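# Re-centre filter funnel on its base and clamp both flanges

## Task

Set the filter funnel back so it sits centred on its base, and leave the spring clamp pressed fully on and closed around both flanges.

## Robot and tools

Robot: two seven-joint xArm7 arms, left_arm and right_arm, each ending in a parallel two-finger gripper with a wrist camera. Nominally left_arm stands on the +y side and right_arm on the -y side; their calibrated root links are at left_arm (+0.045, +0.362, 0) m, quat_wxyz (+1.000, 0, 0, -0.003) and right_arm (-0.022, -0.327, 0) m, quat_wxyz (+1.000, 0, 0, +0.029). A two-camera stand is fixed to the floor behind the arms.

Frames: the scene frame has its origin on the table surface halfway between the nominal bases, +z up, +x out over the table. Each arm reports its hand position, quaternion, velocities, Hand target and wrist-camera pose in its own base frame, and its offsets run along its own base axes; rotations turn about the Hand target's position. Fixed cameras and the table use the scene frame. Printed poses may be a few cm off, more at long reach. Gripper axes: fingers point along +z, close along y. end_effector_position is the pinch point between closed pads, roughly 2 cm short of the tips; closing pushes the tips about 10 mm further along +z, mostly while the pads are still over 40 mm apart.

execute_actions(actions, cameras): actions is a list of actions; each action is up to 15 rows of control steps at 1/30 s, and a short action repeats its final row to fill 15 steps. Every row is one flat list of 14 numbers in [-1, 1] covering both arms: dx, dy, dz, rx, ry, rz, opening for left_arm, then the same seven for right_arm. The six pose numbers are offsets from that arm's Hand target as it stood when the action began (not from the previous row); scale 1.0 = 0.6 m or 180 degrees; rx, ry, rz form one rotation vector. Repeating an offset in a new action moves further. A translation longer than 1.0 may be shortened along its direction. opening is absolute: +1 fully open (0.084 m), -1 closed. All six zeros re-asks for the current Hand target; a 0 in the opening slot is a real command, so resend the present opening to keep a gripper unchanged. Images come back only with an empty actions list or when cameras names them ("all", a list of names, or []). An unknown camera name invalidates the call.

move(target, speed, blend, opening_speed, blocking, cameras): target is one 14-number row as above, or a list of up to 15 such rows; every row is an offset from the same starting Hand targets. Paths are straight lines, all ending together, at least 0.5 s and capped at 10 s total. speed is m/s per arm path, 0.002 to 1, default 0.25 (turns up to twice that in rad/s), one value or one per target. blend (m) rounds corners between listed targets; 0 stops at each. opening_speed (per second on the -1..+1 scale, at least 0.2) ramps the fingers. blocking=false returns after about 0.5 s while motion continues. Moves do not avoid obstacles or the other arm, and fast moves overshoot, stray and hit harder. The result adds a move: line: done (at rest within 3 mm and 2 degrees), off_target, moving, held (a check withheld steps or clearance stopped the path) or fault, plus limits such as paced (pose clipped) or held.

wait(seconds 0 to 10) lets time pass with last commands held; a running move goes on. stop brakes a running move. zoom_image(camera, region [x0, y0, x1, y1] pixels, max 504x504) enlarges part of the newest image of cam_high, cam_low, cam_left_wrist or cam_right_wrist. clear_fault(arm) clears a reported torque fault on left_arm or right_arm. read_manual gives licence texts only. finished_scene(scene) ends the scene for good; call it only once the funnel is centred and the clamp closed on both flanges and stable without the robot.

Results: per-arm end_effector_position (m), end_effector_quat_wxyz, velocities, Joint positions (last entry is measured finger gap in m), joint torques (whole drive output, with offsets and noise), grip_measured on the -1..+1 scale, Hand target (last commanded pose after clipping), Tool commands, and possibly MOTOR HOT, TORQUE FAULT or OVER-TEMPERATURE FAULT lines. "within noise" joint velocities mean the arm is still.

Control behaviour: each step the commanded pose is clipped to 70 mm and 16 degrees from the measured gripper. Grippers often stop short of the Hand target; send the remaining gap as a fresh offset. To stop pressing on something, command the target back behind the gripper. Large wrist turns can swing the elbow.

Gripping: to hold, command an opening well under grip_measured; lower presses harder, up to about 24 N per pad. Fast closes squeeze harder.

Avoid: dropping or releasing moving parts, anything leaving the table, slams or hard pushes on fixed or heavy items, any press between the two arms (including one gripper closing on the other's fingers), and long loads or stretched poses that heat motors to 80 °C. Contact torque past a joint's limit (waist 42.7, shoulder 42.9, upper arm roll 27.3, elbow 27.3, forearm roll 27.3, wrist pitch 14.7, wrist roll 15.3 N m) causes a torque fault that stops the arm until clear_fault. Thinking time lets the scene run; smooth, quick, gentle motion is preferred.

Each tool is called after "Emit:" as a command line: name --argument value for each argument, lists and objects as JSON in quotes; but a table of rows of numbers goes row by row, as --pt "numbers of a row", without its own name.

## Session

Emit:
execute_actions --actions '[]'

Scene clock: 0.00 s.
left_arm: end_effector_position=(+0.3520, -0.1447, +0.1279) grip_measured=+1.00 end_effector_quat_wxyz=(-0.014, +0.698, +0.715, +0.037) | right_arm: end_effector_position=(+0.6518, -0.2676, +0.1494) grip_measured=+1.00 end_effector_quat_wxyz=(-0.017, +0.753, -0.161, +0.638)
Joint positions: left_arm=[-0.168 -0.161 -0.258 0.635 0.053 0.792 -2.056 0.084] | right_arm=[-0.497 0.557 0.049 1.231 2.745 0.737 -2.682 0.084]
Joint velocities: within noise
Joint torques (N m): no reading
Hand target: left_arm +0.3520, -0.1447, +0.1279; -0.014, +0.698, +0.715, +0.037 | right_arm +0.6518, -0.2676, +0.1494; -0.017, +0.753, -0.161, +0.638
Tool commands: left_gripper/opening=+1.0 right_gripper/opening=+1.0

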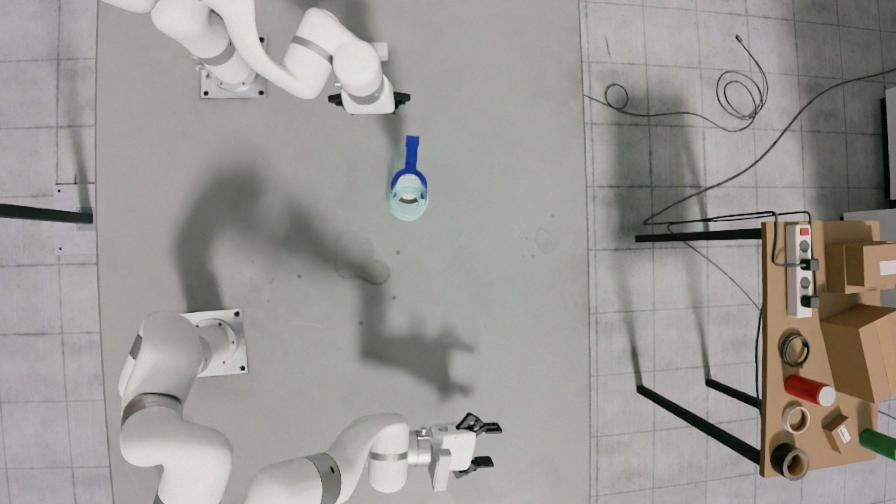

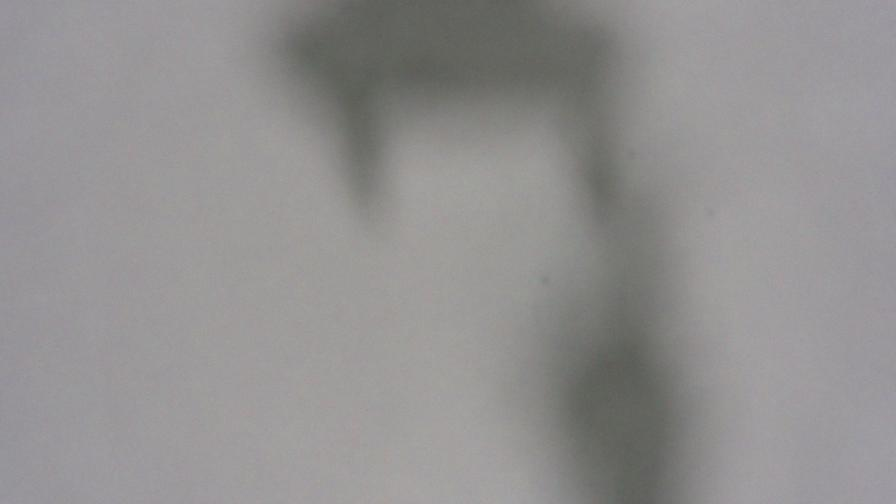

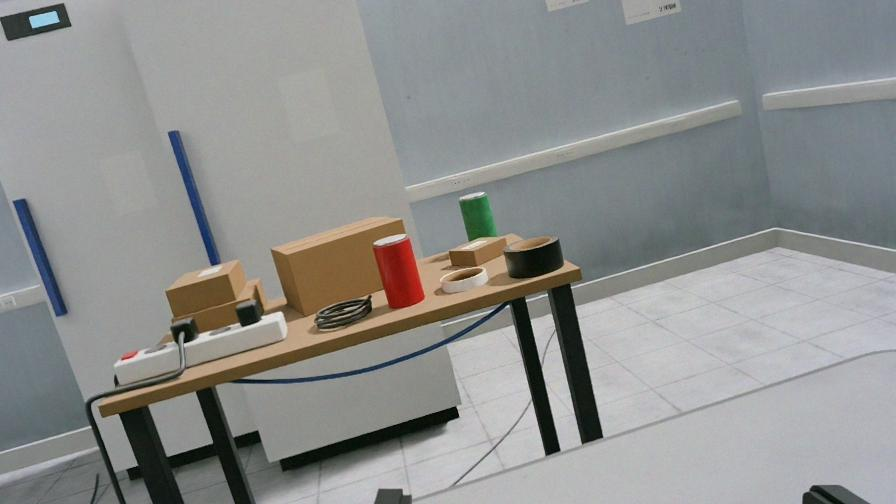

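Emit:
zoom_image --camera "cam_high" --region '[360, 120, 460, 240]'

Scaled by 4.200 from the camera's 896x504 image, which has a finer 1280x720 frame.

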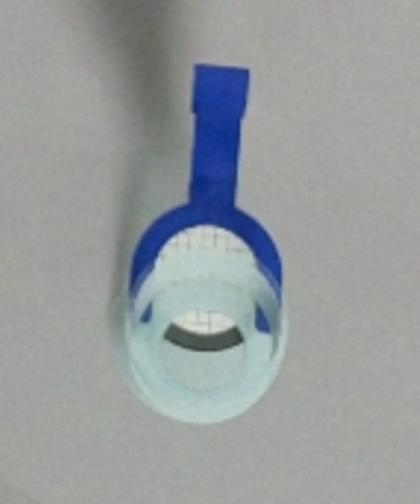

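Emit:
move --target '[0.138,-0.095,0.187,-0.25,0,0,1,0,0,0,0,0,0,1]' --cameras '["cam_left_wrist","cam_high"]'

Scene clock: 24.70 s.
left_arm: end_effector_position=(+0.4348, -0.2017, +0.2401) grip_measured=+1.00 end_effector_quat_wxyz=(+0.254, +0.650, +0.675, -0.240) | right_arm: end_effector_position=(+0.6518, -0.2676, +0.1494) grip_measured=+1.00 end_effector_quat_wxyz=(-0.017, +0.753, -0.161, +0.638)
Joint positions: left_arm=[-0.19 -0.081 0.033 0.918 -0.847 1.021 -1.296 0.084] | right_arm=[-0.497 0.557 0.049 1.231 2.745 0.737 -2.682 0.084]
Joint torques (N m): left_arm=[2.32 -13.03 0.3 22.48 -1.07 -0.9 0.8] | right_arm=[0.07 -40.89 0.3 9.02 0.04 1.21 0.01]
Hand target: left_arm +0.4348, -0.2017, +0.2401; +0.254, +0.650, +0.675, -0.240 | right_arm +0.6518, -0.2676, +0.1494; -0.017, +0.753, -0.161, +0.638
Off the commanded pose: left_arm 0.000 m, 0 deg | right_arm 0.000 m, 0 deg.
move: done
Images, in order (width x height): cam_high 896x504, cam_left_wrist 896x504.

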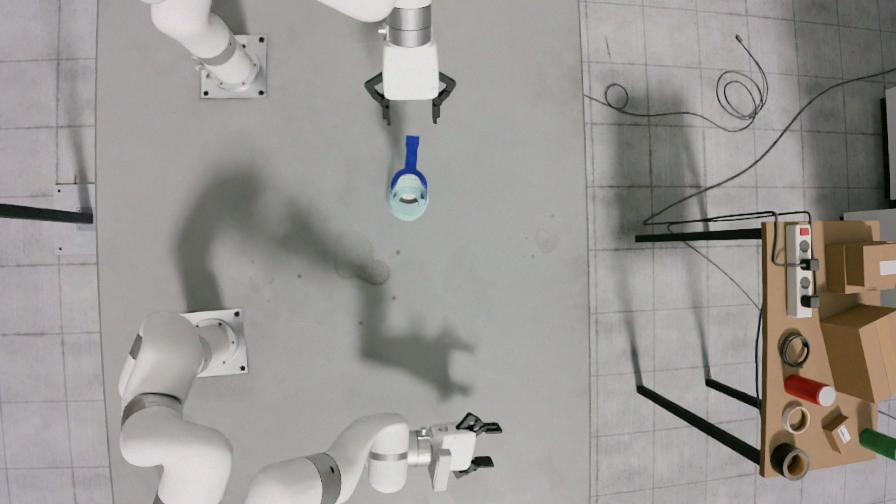

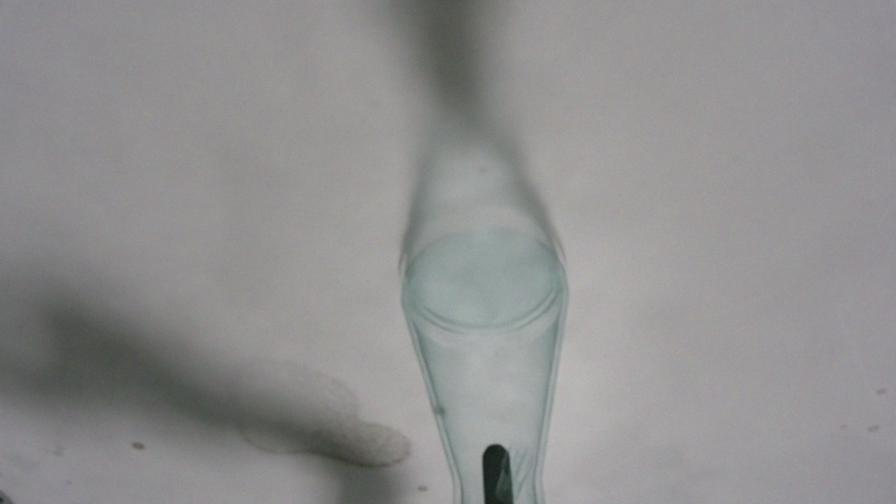

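Emit:
move --target '[0,0.2,-0.03,-0.12,0,0,1,0,0,0,0,0,0,1]' --cameras '["cam_left_wrist"]'

Scene clock: 31.90 s.
left_arm: end_effector_position=(+0.4348, -0.0818, +0.2221) grip_measured=+1.00 end_effector_quat_wxyz=(+0.372, +0.591, +0.618, -0.362) | right_arm: end_effector_position=(+0.6518, -0.2676, +0.1494) grip_measured=+1.00 end_effector_quat_wxyz=(-0.017, +0.753, -0.161, +0.638)
Joint positions: left_arm=[0.03 0.105 0.279 0.95 -1.061 1.46 -0.816 0.084] | right_arm=[-0.497 0.557 0.049 1.231 2.745 0.737 -2.682 0.084]
Joint torques (N m): left_arm=[1.82 -14.92 0.62 20.38 -1.35 0.61 0.81] | right_arm=[0.14 -41.21 0.39 8.83 0.24 1.26 -0.05]
Hand target: left_arm +0.4348, -0.0817, +0.2221; +0.372, +0.591, +0.618, -0.362 | right_arm +0.6518, -0.2676, +0.1494; -0.017, +0.753, -0.161, +0.638
Off the commanded pose: left_arm 0.000 m, 0 deg | right_arm 0.000 m, 0 deg.
move: done
Images, in order (width x height): cam_left_wrist 896x504.

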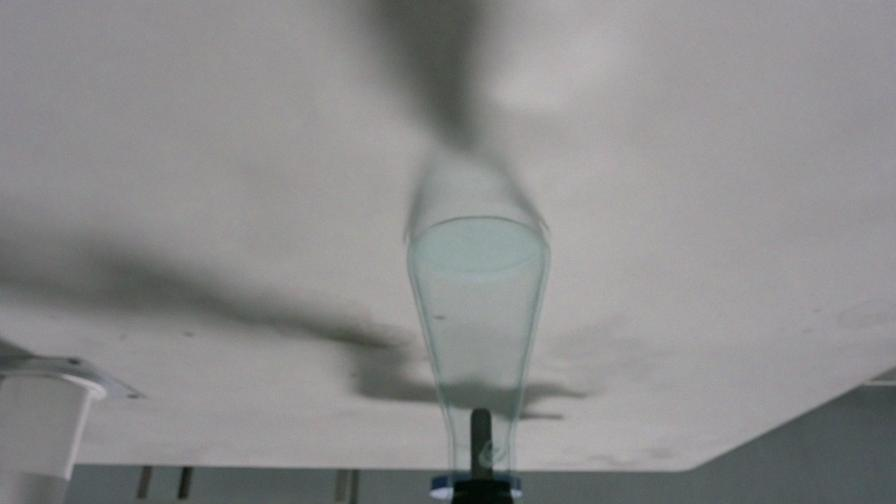

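Emit:
move --target '[0,0,0.08,-0.12,0,0,1,0,0,0,0,0,0,1]' --cameras '["cam_left_wrist"]'

Emit:
zoom_image --camera "cam_left_wrist" --region '[300, 100, 660, 440]'

Scene clock: 46.43 s.
left_arm: end_effector_position=(+0.4348, -0.0817, +0.2701) grip_measured=+1.00 end_effector_quat_wxyz=(+0.476, +0.510, +0.539, -0.471) | right_arm: end_effector_position=(+0.6518, -0.2676, +0.1494) grip_measured=+1.00 end_effector_quat_wxyz=(-0.017, +0.753, -0.161, +0.638)
Joint positions: left_arm=[0.125 0.225 0.298 0.996 -1.263 1.805 -0.735 0.084] | right_arm=[-0.497 0.557 0.049 1.231 2.745 0.737 -2.682 0.084]
Joint torques (N m): left_arm=[1.87 -16.66 -0.27 18.66 -1.64 1.28 0.68] | right_arm=[0.06 -40.9 0.16 8.82 0.04 1.23 -0.09]
Hand target: left_arm +0.4348, -0.0817, +0.2701; +0.476, +0.510, +0.539, -0.471 | right_arm +0.6518, -0.2676, +0.1494; -0.017, +0.753, -0.161, +0.638
Off the commanded pose: left_arm 0.000 m, 0 deg | right_arm 0.000 m, 0 deg.
move: done
Images, in order (width x height): cam_left_wrist 896x504.

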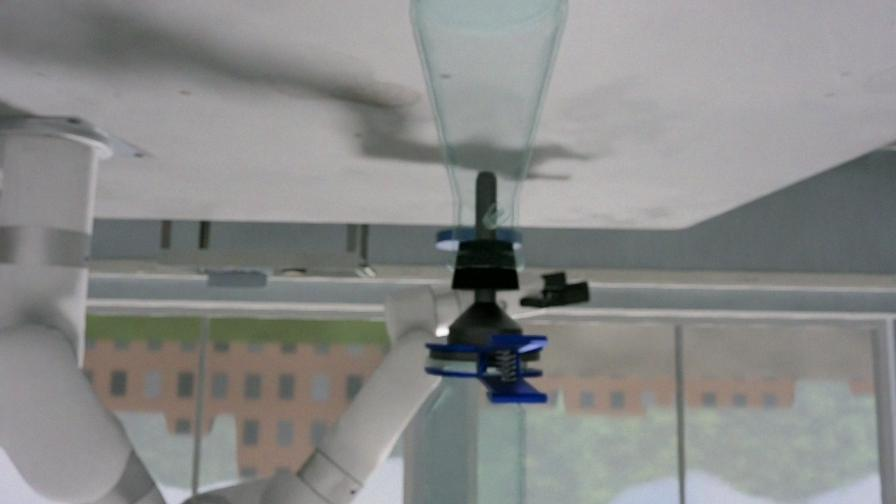

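Scaled by 1.400 from the camera's 896x504 image, which has a finer 1280x720 frame.

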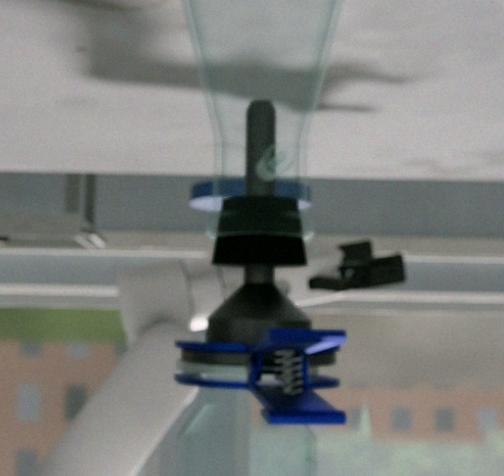

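Emit:
move --target '[0,-0.08,0.1,0,0,0,1,0,0,0,0,0,0,1]' --cameras '["cam_left_wrist","cam_high"]'

Emit:
zoom_image --camera "cam_left_wrist" --region '[350, 50, 650, 350]'

Emit:
zoom_image --camera "cam_high" --region '[350, 60, 480, 240]'

Scene clock: 56.87 s.
left_arm: end_effector_position=(+0.4348, -0.1297, +0.3301) grip_measured=+1.00 end_effector_quat_wxyz=(+0.476, +0.510, +0.539, -0.471) | right_arm: end_effector_position=(+0.6518, -0.2676, +0.1494) grip_measured=+1.00 end_effector_quat_wxyz=(-0.017, +0.753, -0.161, +0.638)
Joint positions: left_arm=[0.055 0.059 0.249 0.959 -1.331 1.725 -0.89 0.084] | right_arm=[-0.497 0.557 0.049 1.231 2.745 0.737 -2.682 0.084]
Joint torques (N m): left_arm=[-2.23 -18.08 -0.64 20.21 -1.58 0.89 -0.82] | right_arm=[-0.21 -40.73 0.5 9.01 0.2 1.3 -0.02]
Hand target: left_arm +0.4348, -0.1297, +0.3301; +0.476, +0.510, +0.539, -0.471 | right_arm +0.6518, -0.2676, +0.1494; -0.017, +0.753, -0.161, +0.638
Off the commanded pose: left_arm 0.000 m, 0 deg | right_arm 0.000 m, 0 deg.
move: done
Images, in order (width x height): cam_high 896x504, cam_left_wrist 896x504.

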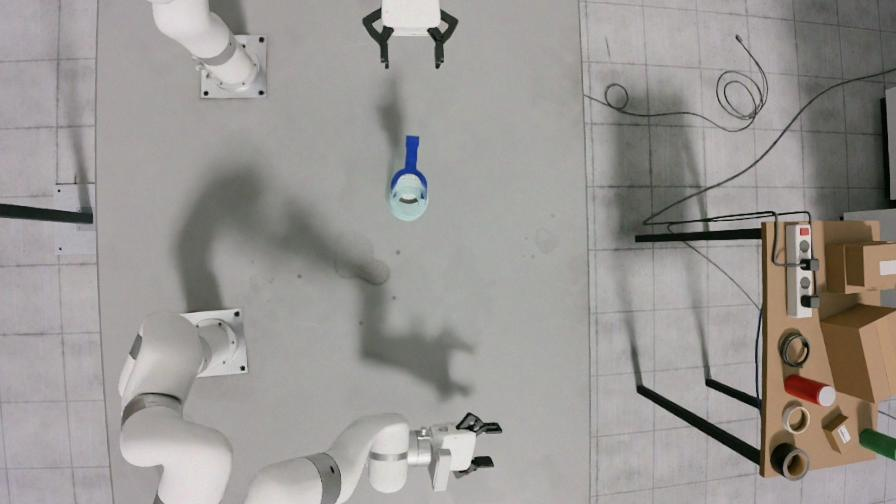

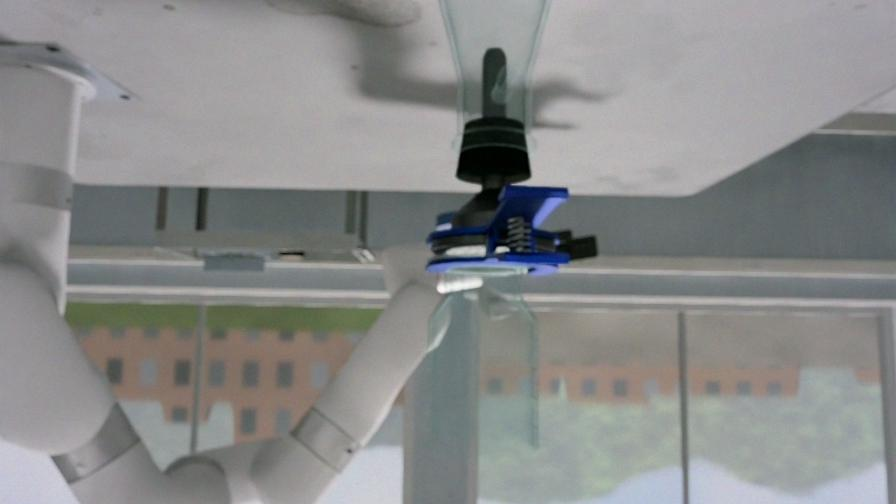

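Scaled by 1.680 from the camera's 896x504 image, which has a finer 1280x720 frame.

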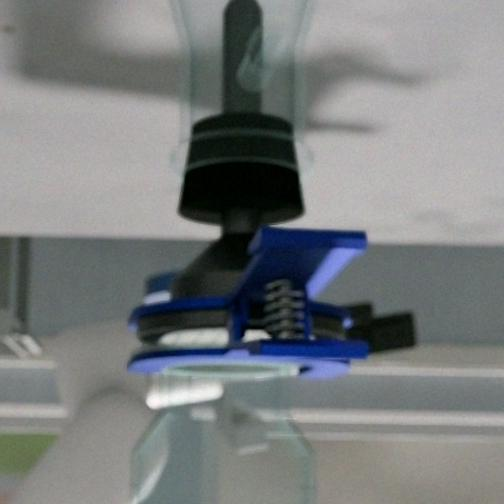

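Scaled by 2.800 from the camera's 896x504 image, which has a finer 1280x720 frame.

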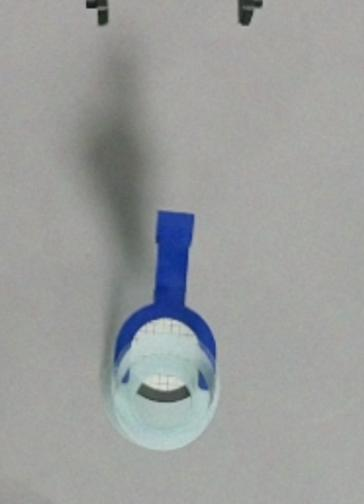

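Emit:
move --pt "0 0 0.15 0.25 0 0 1 0 0 0 0 0 0 1" --pt "0 -0.15 0.17 0.25 0 0 1 0 0 0 0 0 0 1" --blend 0.02 --cameras '["cam_left_wrist"]'

Emit:
zoom_image --camera "cam_left_wrist" --region '[280, 150, 680, 500]'

Scene clock: 86.13 s.
left_arm: end_effector_position=(+0.4348, -0.2197, +0.4321) grip_measured=+1.00 end_effector_quat_wxyz=(+0.244, +0.654, +0.679, -0.229) | right_arm: end_effector_position=(+0.6518, -0.2676, +0.1494) grip_measured=+1.00 end_effector_quat_wxyz=(-0.017, +0.753, -0.161, +0.638)
Joint positions: left_arm=[-0.11 -0.147 -0.047 1.364 -0.685 1.394 -1.681 0.084] | right_arm=[-0.497 0.557 0.049 1.231 2.745 0.737 -2.682 0.084]
Joint torques (N m): left_arm=[-2.22 -12.81 -0.63 23.12 0.09 -1.71 -0.69] | right_arm=[0.52 -41.07 0.47 9.01 0.06 1.28 -0.12]
Hand target: left_arm +0.4348, -0.2197, +0.4321; +0.244, +0.654, +0.679, -0.229 | right_arm +0.6518, -0.2676, +0.1494; -0.017, +0.753, -0.161, +0.638
Off the commanded pose: left_arm 0.000 m, 0 deg | right_arm 0.000 m, 0 deg.
move: done
Images, in order (width x height): cam_left_wrist 896x504.

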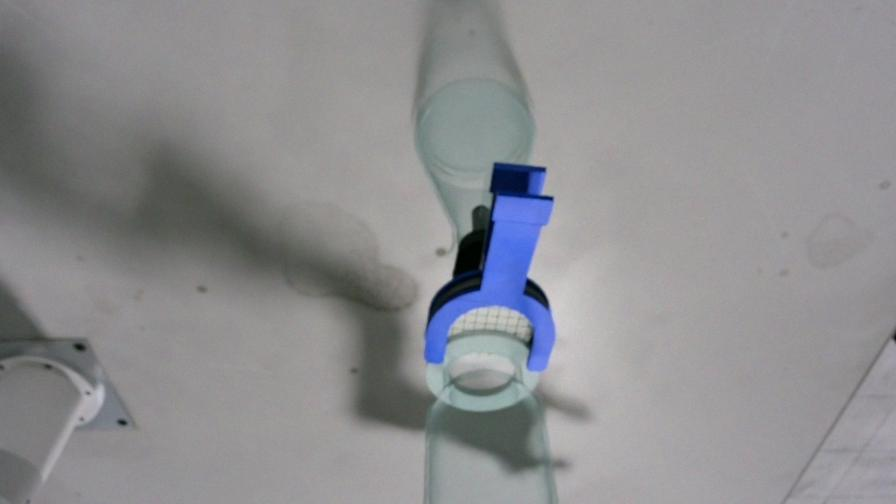

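Scaled by 1.260 from the camera's 896x504 image, which has a finer 1280x720 frame.

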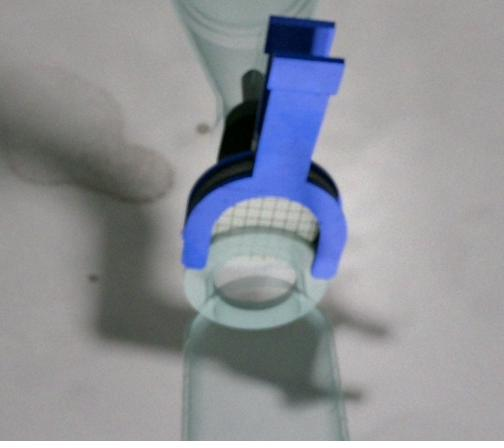

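Emit:
move --pt "-0.012 0.2 0.0 -0.211 -0.467 -0.2315 1 -0.2605 0.2 0.234 -0.0259 -0.1055 0.5427 1" --pt "-0.012 0.2 -0.347 -0.211 -0.467 -0.2315 1 -0.2605 0.56 0.234 -0.0259 -0.1055 0.5427 1" --cameras '["all"]'

Scene clock: 142.03 s.
left_arm: end_effector_position=(+0.4276, -0.0997, +0.2240) grip_measured=+1.00 end_effector_quat_wxyz=(+0.707, +0.707, +0.000, +0.000) | right_arm: end_effector_position=(+0.4955, +0.0684, +0.2897) grip_measured=+1.00 end_effector_quat_wxyz=(+0.486, -0.514, -0.485, -0.514)
Joint positions: left_arm=[-0.062 0.408 0.478 0.99 -1.35 1.935 1.023 0.084] | right_arm=[-0.525 0.39 0.146 1.209 1.302 1.776 -2.338 0.084]
Joint torques (N m): left_arm=[1.85 -17.61 1.17 17.02 -1.65 1.77 0.87] | right_arm=[1.84 -37.35 2.67 8.11 2.23 0.75 -0.32]
Hand target: left_arm +0.4276, -0.0997, +0.2239; +0.707, +0.707, +0.000, +0.000 | right_arm +0.4955, +0.0684, +0.2898; +0.486, -0.514, -0.485, -0.514
Off the commanded pose: left_arm 0.000 m, 0 deg | right_arm 0.000 m, 0 deg.
move: done

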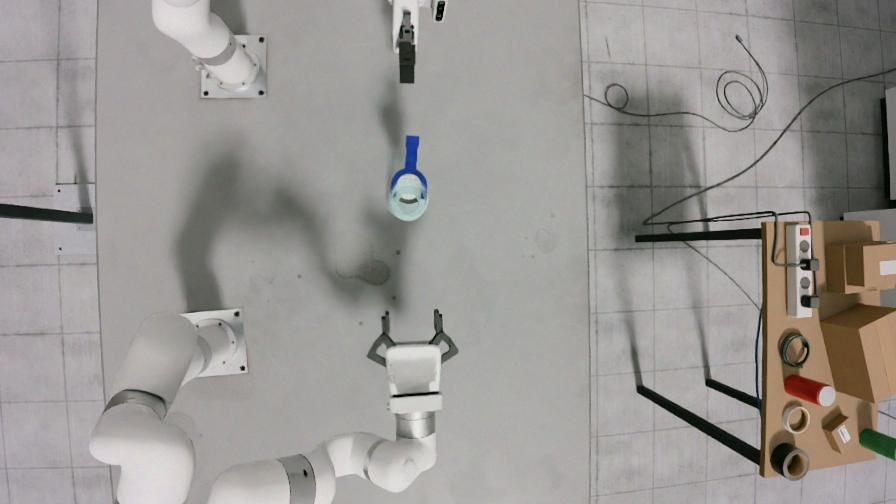

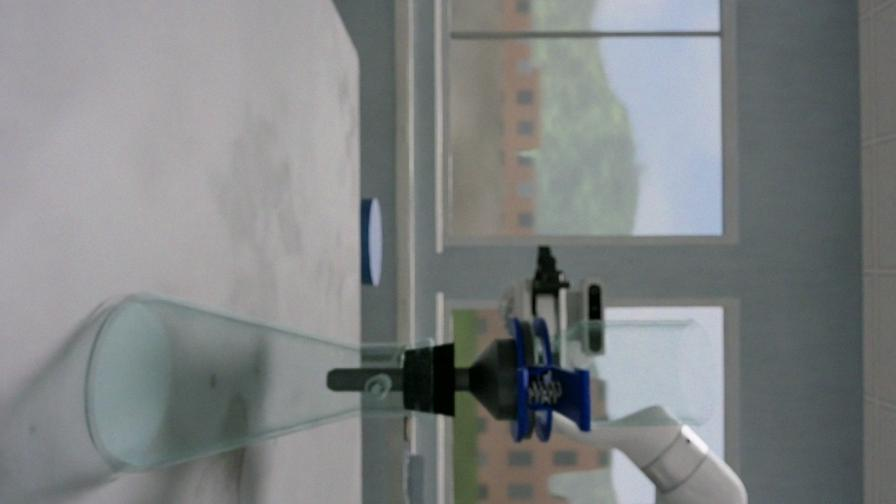

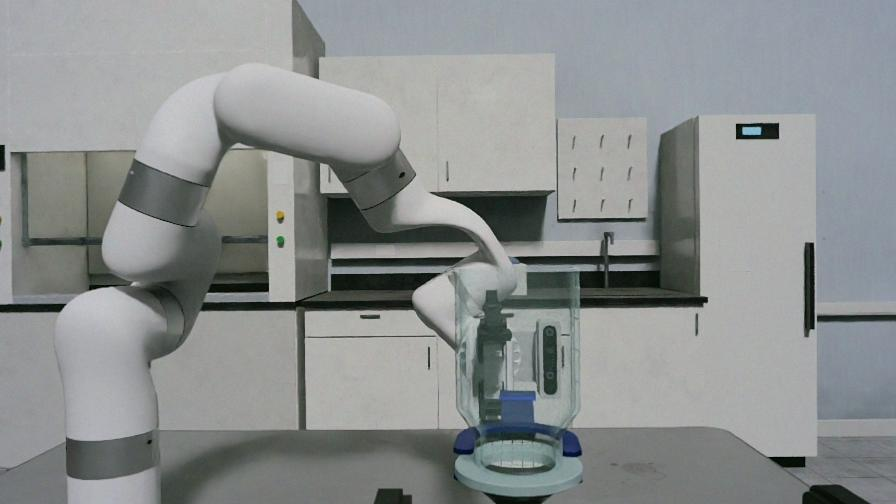

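Emit:
zoom_image --camera "cam_right_wrist" --region '[430, 240, 610, 504]'

Emit:
zoom_image --camera "cam_left_wrist" --region '[460, 280, 740, 460]'

Scaled by 1.909 from the camera's 896x504 image, which has a finer 1280x720 frame.

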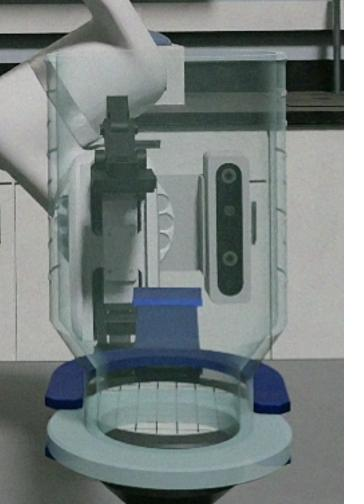

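Scaled by 1.800 from the camera's 896x504 image, which has a finer 1280x720 frame.

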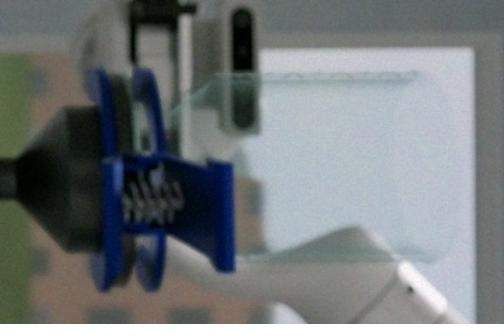

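Emit:
move --pt "0 -0.245 0 0 0 0 1 0.008 0.2 0 0 0 0 1" --pt "0 -0.245 0 0 0 0 1 0.008 0.341 0 0 0 0 1" --speed 0.15 --cameras '["all"]'

Emit:
zoom_image --camera "cam_right_wrist" --region '[350, 240, 850, 504]'

Emit:
zoom_image --camera "cam_high" --region '[360, 110, 460, 240]'

Scene clock: 174.70 s.
left_arm: end_effector_position=(+0.4276, -0.2467, +0.2239) grip_measured=+1.00 end_effector_quat_wxyz=(+0.707, +0.707, +0.000, +0.000) | right_arm: end_effector_position=(+0.5003, +0.2730, +0.2897) grip_measured=+1.00 end_effector_quat_wxyz=(+0.486, -0.514, -0.485, -0.514)
Joint positions: left_arm=[-0.291 0.307 0.322 0.869 -1.608 1.662 0.994 0.084] | right_arm=[-0.254 0.316 0.346 1.084 1.591 1.402 -2.365 0.084]
Joint torques (N m): left_arm=[-2.11 -17.28 -0.06 17.04 -1.47 1.29 -0.62] | right_arm=[1.75 -30.97 3.47 9.63 2.01 0.68 -0.45]
Hand target: left_arm +0.4276, -0.2467, +0.2239; +0.707, +0.707, +0.000, +0.000 | right_arm +0.5003, +0.2730, +0.2898; +0.486, -0.514, -0.485, -0.514
Off the commanded pose: left_arm 0.000 m, 0 deg | right_arm 0.000 m, 0 deg.
move: done

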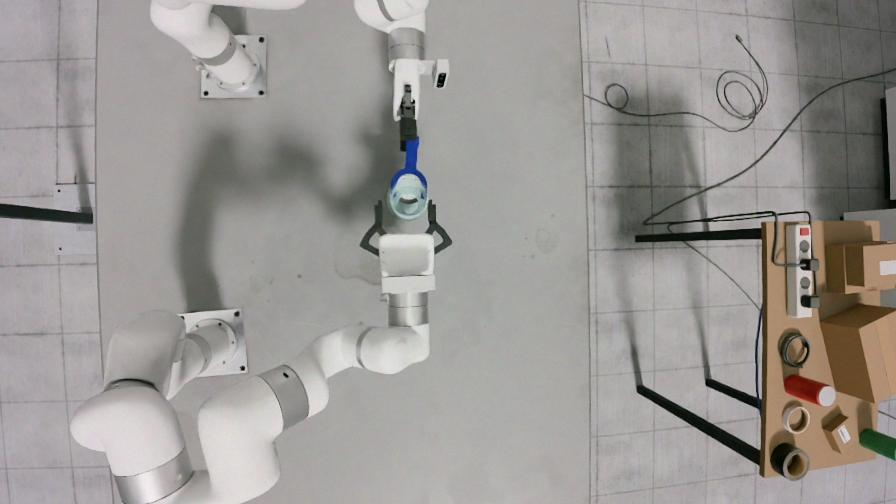

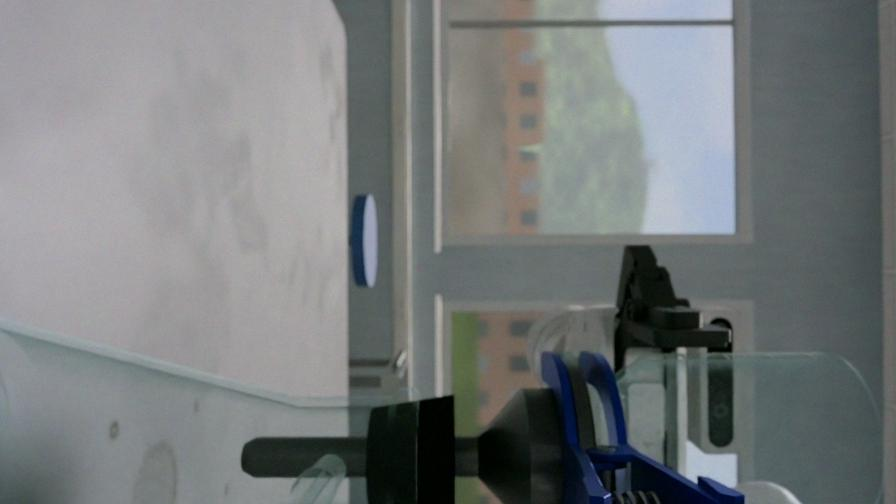

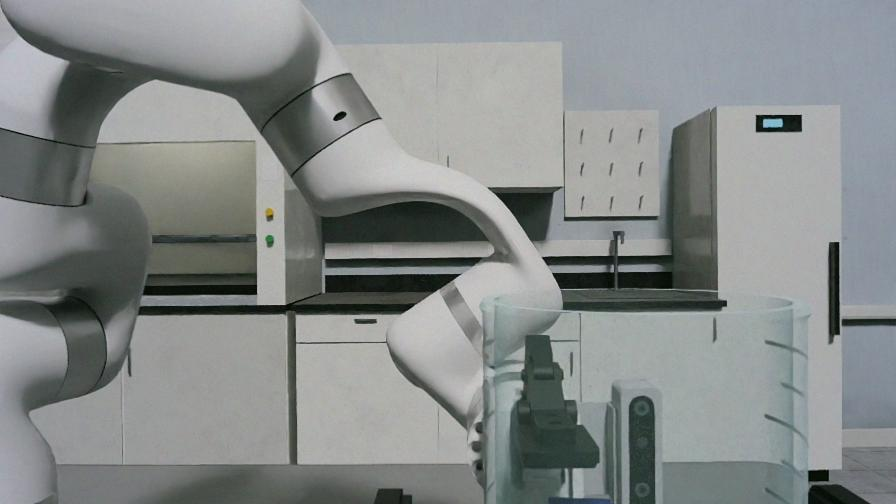

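Scaled by 1.008 from the camera's 896x504 image, which has a finer 1280x720 frame.

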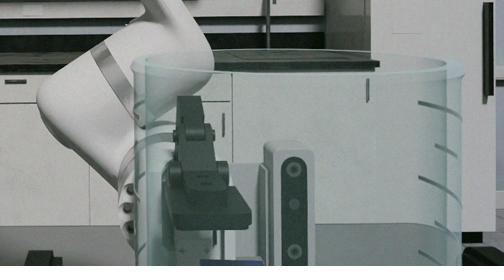

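Scaled by 3.877 from the camera's 896x504 image, which has a finer 1280x720 frame.

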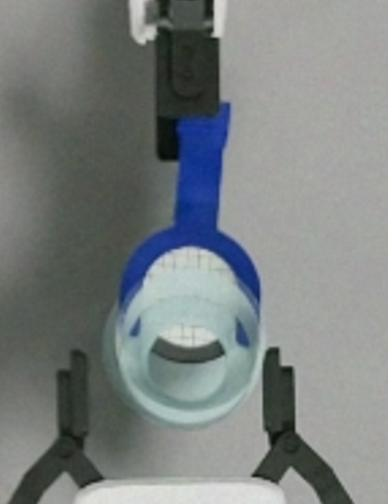

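Emit:
move --pt "0.01 -0.02 0.01 0 0 0 1 0.003 0.025 0 0 0 0 1" --pt "0.01 -0.02 0.01 0 0 0 -0.3 0.003 0.025 0 0 0 0 1" --speed 0.1 --opening_speed 1.5 --cameras '["all"]'

Emit:
zoom_image --camera "cam_high" --region '[360, 110, 460, 240]'

Scene clock: 193.03 s.
left_arm: end_effector_position=(+0.4336, -0.2587, +0.2299) grip_measured=-0.31 end_effector_quat_wxyz=(+0.707, +0.707, +0.000, +0.000) | right_arm: end_effector_position=(+0.5021, +0.2880, +0.2897) grip_measured=+1.00 end_effector_quat_wxyz=(+0.486, -0.514, -0.485, -0.514)
Joint positions: left_arm=[-0.307 0.305 0.309 0.888 -1.632 1.641 0.972 0.031] | right_arm=[-0.231 0.326 0.36 1.097 1.611 1.372 -2.366 0.084]
Joint torques (N m): left_arm=[-2.05 -18.21 -0.23 17.27 -1.54 1.27 -0.58] | right_arm=[2.03 -31.46 3.62 9.85 1.69 0.63 -0.42]
Hand target: left_arm +0.4336, -0.2587, +0.2299; +0.707, +0.707, +0.000, +0.000 | right_arm +0.5021, +0.2880, +0.2898; +0.486, -0.514, -0.485, -0.514
Off the commanded pose: left_arm 0.000 m, 0 deg | right_arm 0.000 m, 0 deg.
move: done

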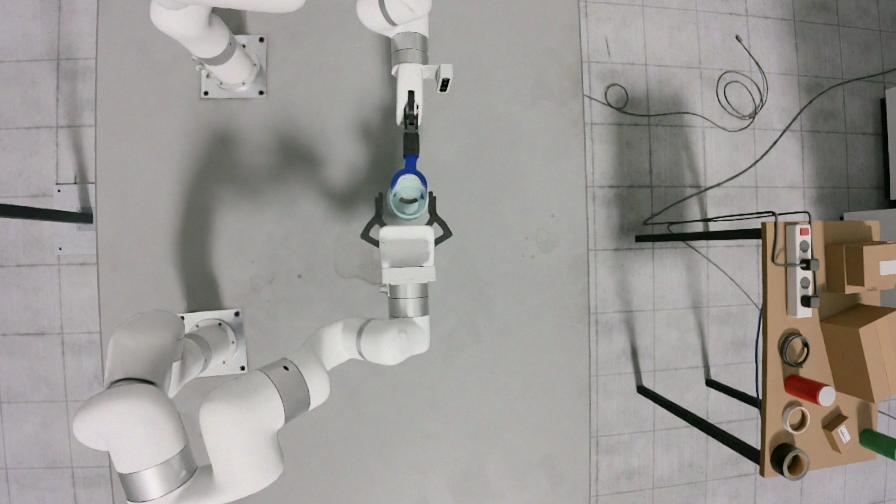

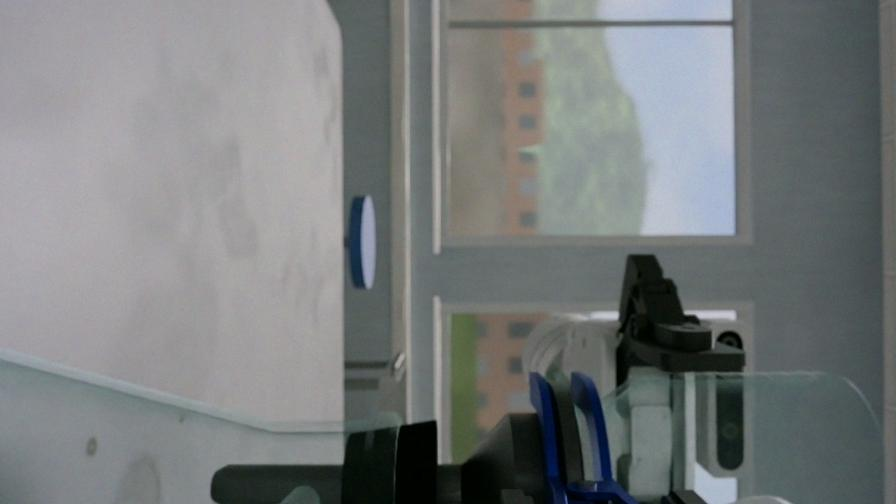

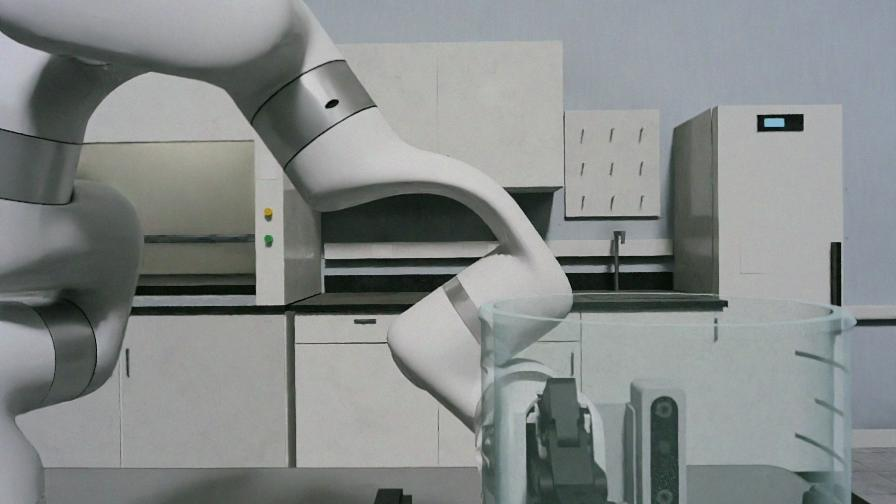

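Scaled by 3.877 from the camera's 896x504 image, which has a finer 1280x720 frame.

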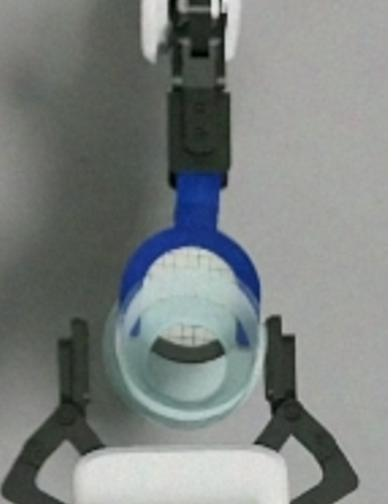

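Emit:
move --target '[0,0,0,0,0,0,-0.6,0,0,0,0,0,0,0.45]' --opening_speed 0.5 --cameras '["all"]'

Emit:
zoom_image --camera "cam_high" --region '[360, 110, 460, 240]'

Scene clock: 203.10 s.
left_arm: end_effector_position=(+0.4336, -0.2587, +0.2299) grip_measured=-0.60 end_effector_quat_wxyz=(+0.707, +0.707, +0.000, +0.000) | right_arm: end_effector_position=(+0.5021, +0.2880, +0.2898) grip_measured=+0.54 end_effector_quat_wxyz=(+0.486, -0.514, -0.486, -0.514)
Joint positions: left_arm=[-0.307 0.305 0.309 0.888 -1.632 1.641 0.972 0.018] | right_arm=[-0.231 0.326 0.36 1.097 1.611 1.372 -2.366 0.066]
Joint torques (N m): left_arm=[-1.17 -18.18 0 16.43 -0.55 1.6 0.19] | right_arm=[-0.53 -31.58 2.38 7.76 0.88 1.28 -0.19]
Hand target: left_arm +0.4336, -0.2587, +0.2299; +0.707, +0.707, +0.000, +0.000 | right_arm +0.5021, +0.2880, +0.2898; +0.486, -0.514, -0.485, -0.514
Off the commanded pose: left_arm 0.000 m, 0 deg | right_arm 0.000 m, 0 deg.
move: done

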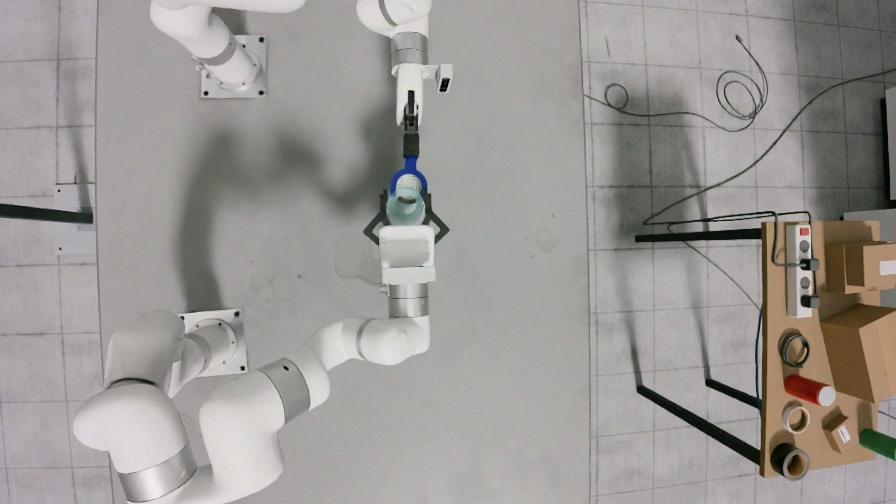

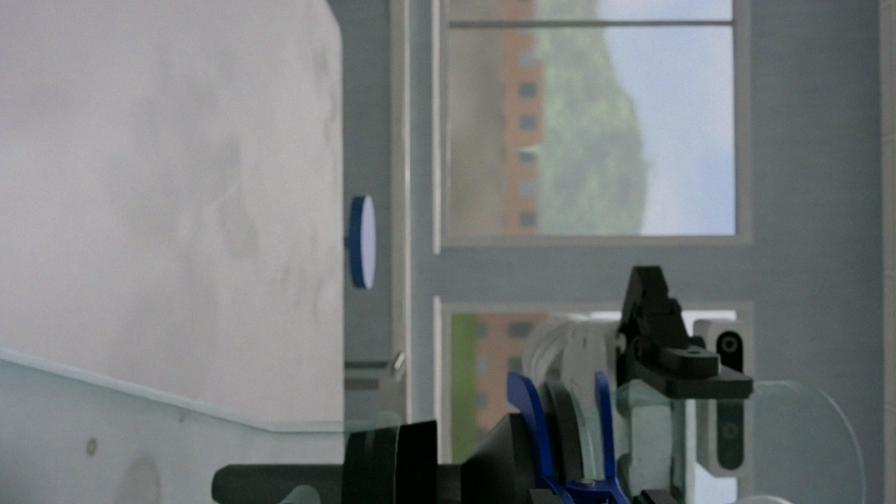

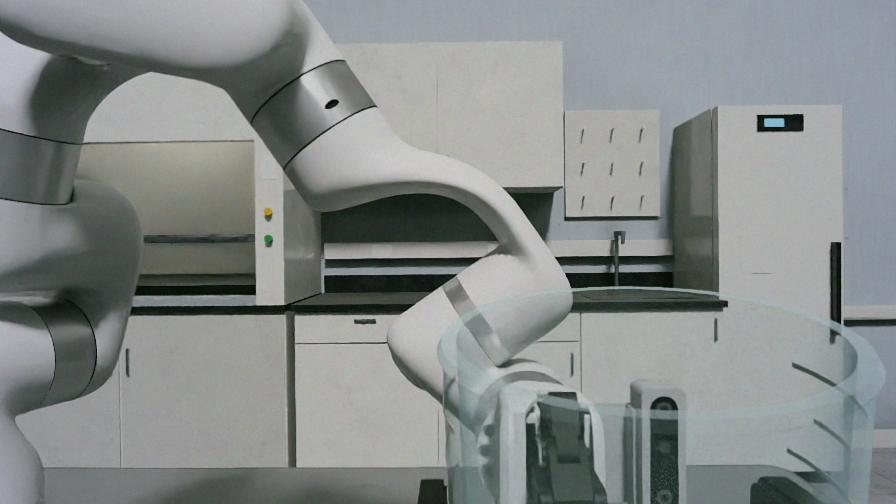

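Scaled by 3.877 from the camera's 896x504 image, which has a finer 1280x720 frame.

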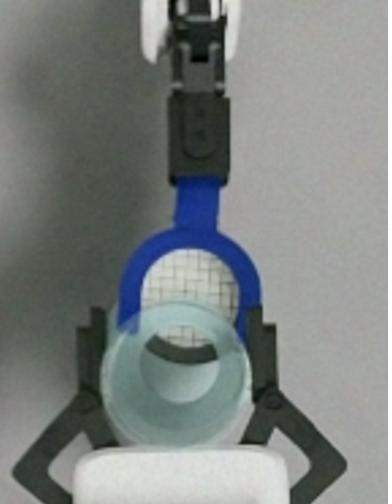

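Emit:
move --target '[0,0,0,0,0,0,-0.6,0,0,0,0,0,0,0.0]' --opening_speed 0.5 --cameras '["all"]'

Emit:
zoom_image --camera "cam_high" --region '[360, 110, 460, 240]'

Scene clock: 208.73 s.
left_arm: end_effector_position=(+0.4336, -0.2587, +0.2299) grip_measured=-0.60 end_effector_quat_wxyz=(+0.707, +0.707, +0.000, +0.000) | right_arm: end_effector_position=(+0.5021, +0.2880, +0.2898) grip_measured=+0.54 end_effector_quat_wxyz=(+0.486, -0.514, -0.485, -0.514)
Joint positions: left_arm=[-0.307 0.305 0.309 0.888 -1.632 1.641 0.972 0.018] | right_arm=[-0.231 0.326 0.36 1.097 1.611 1.372 -2.366 0.066]
Joint torques (N m): left_arm=[-0.32 -17.58 0.44 16.15 -0.85 1.95 0.72] | right_arm=[-0.62 -30.51 2.12 7.59 0.1 1.48 0.2]
Hand target: left_arm +0.4336, -0.2587, +0.2299; +0.707, +0.707, +0.000, +0.000 | right_arm +0.5021, +0.2880, +0.2898; +0.486, -0.514, -0.485, -0.514
Off the commanded pose: left_arm 0.000 m, 0 deg | right_arm 0.000 m, 0 deg.
move: done

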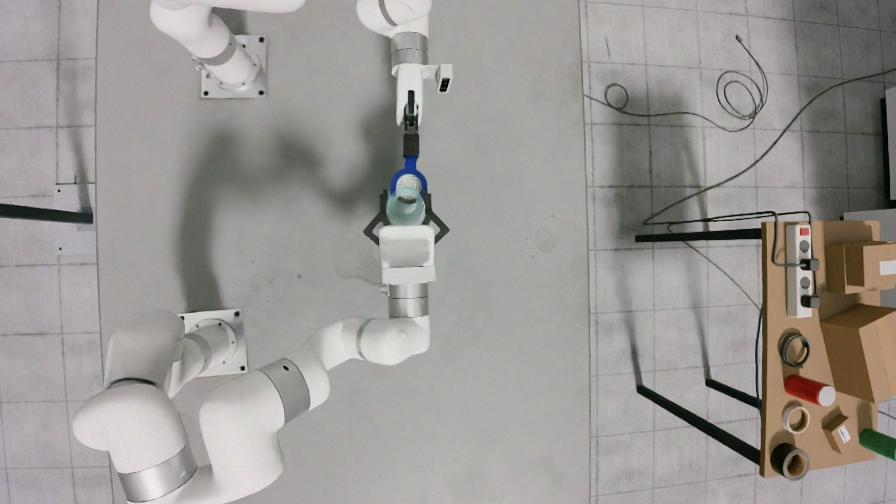

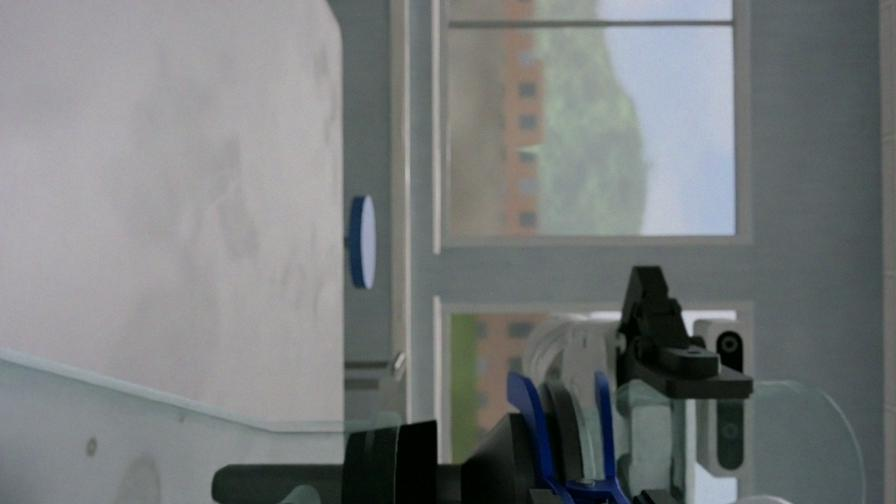

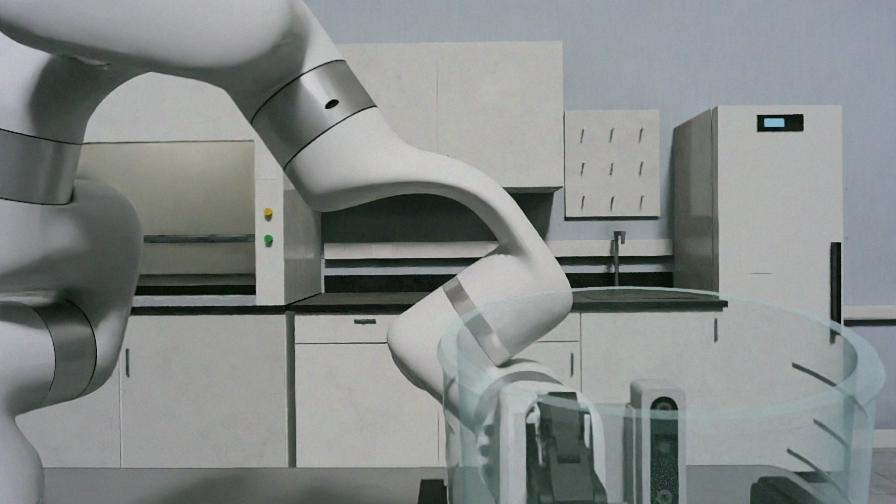

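Scaled by 3.877 from the camera's 896x504 image, which has a finer 1280x720 frame.

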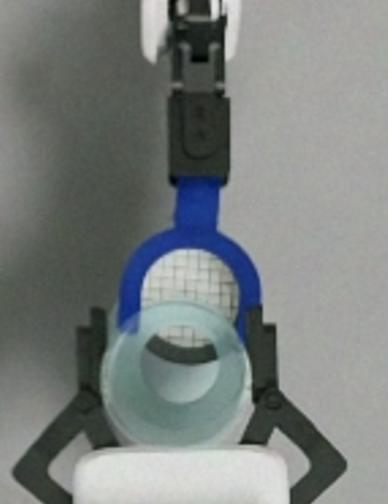

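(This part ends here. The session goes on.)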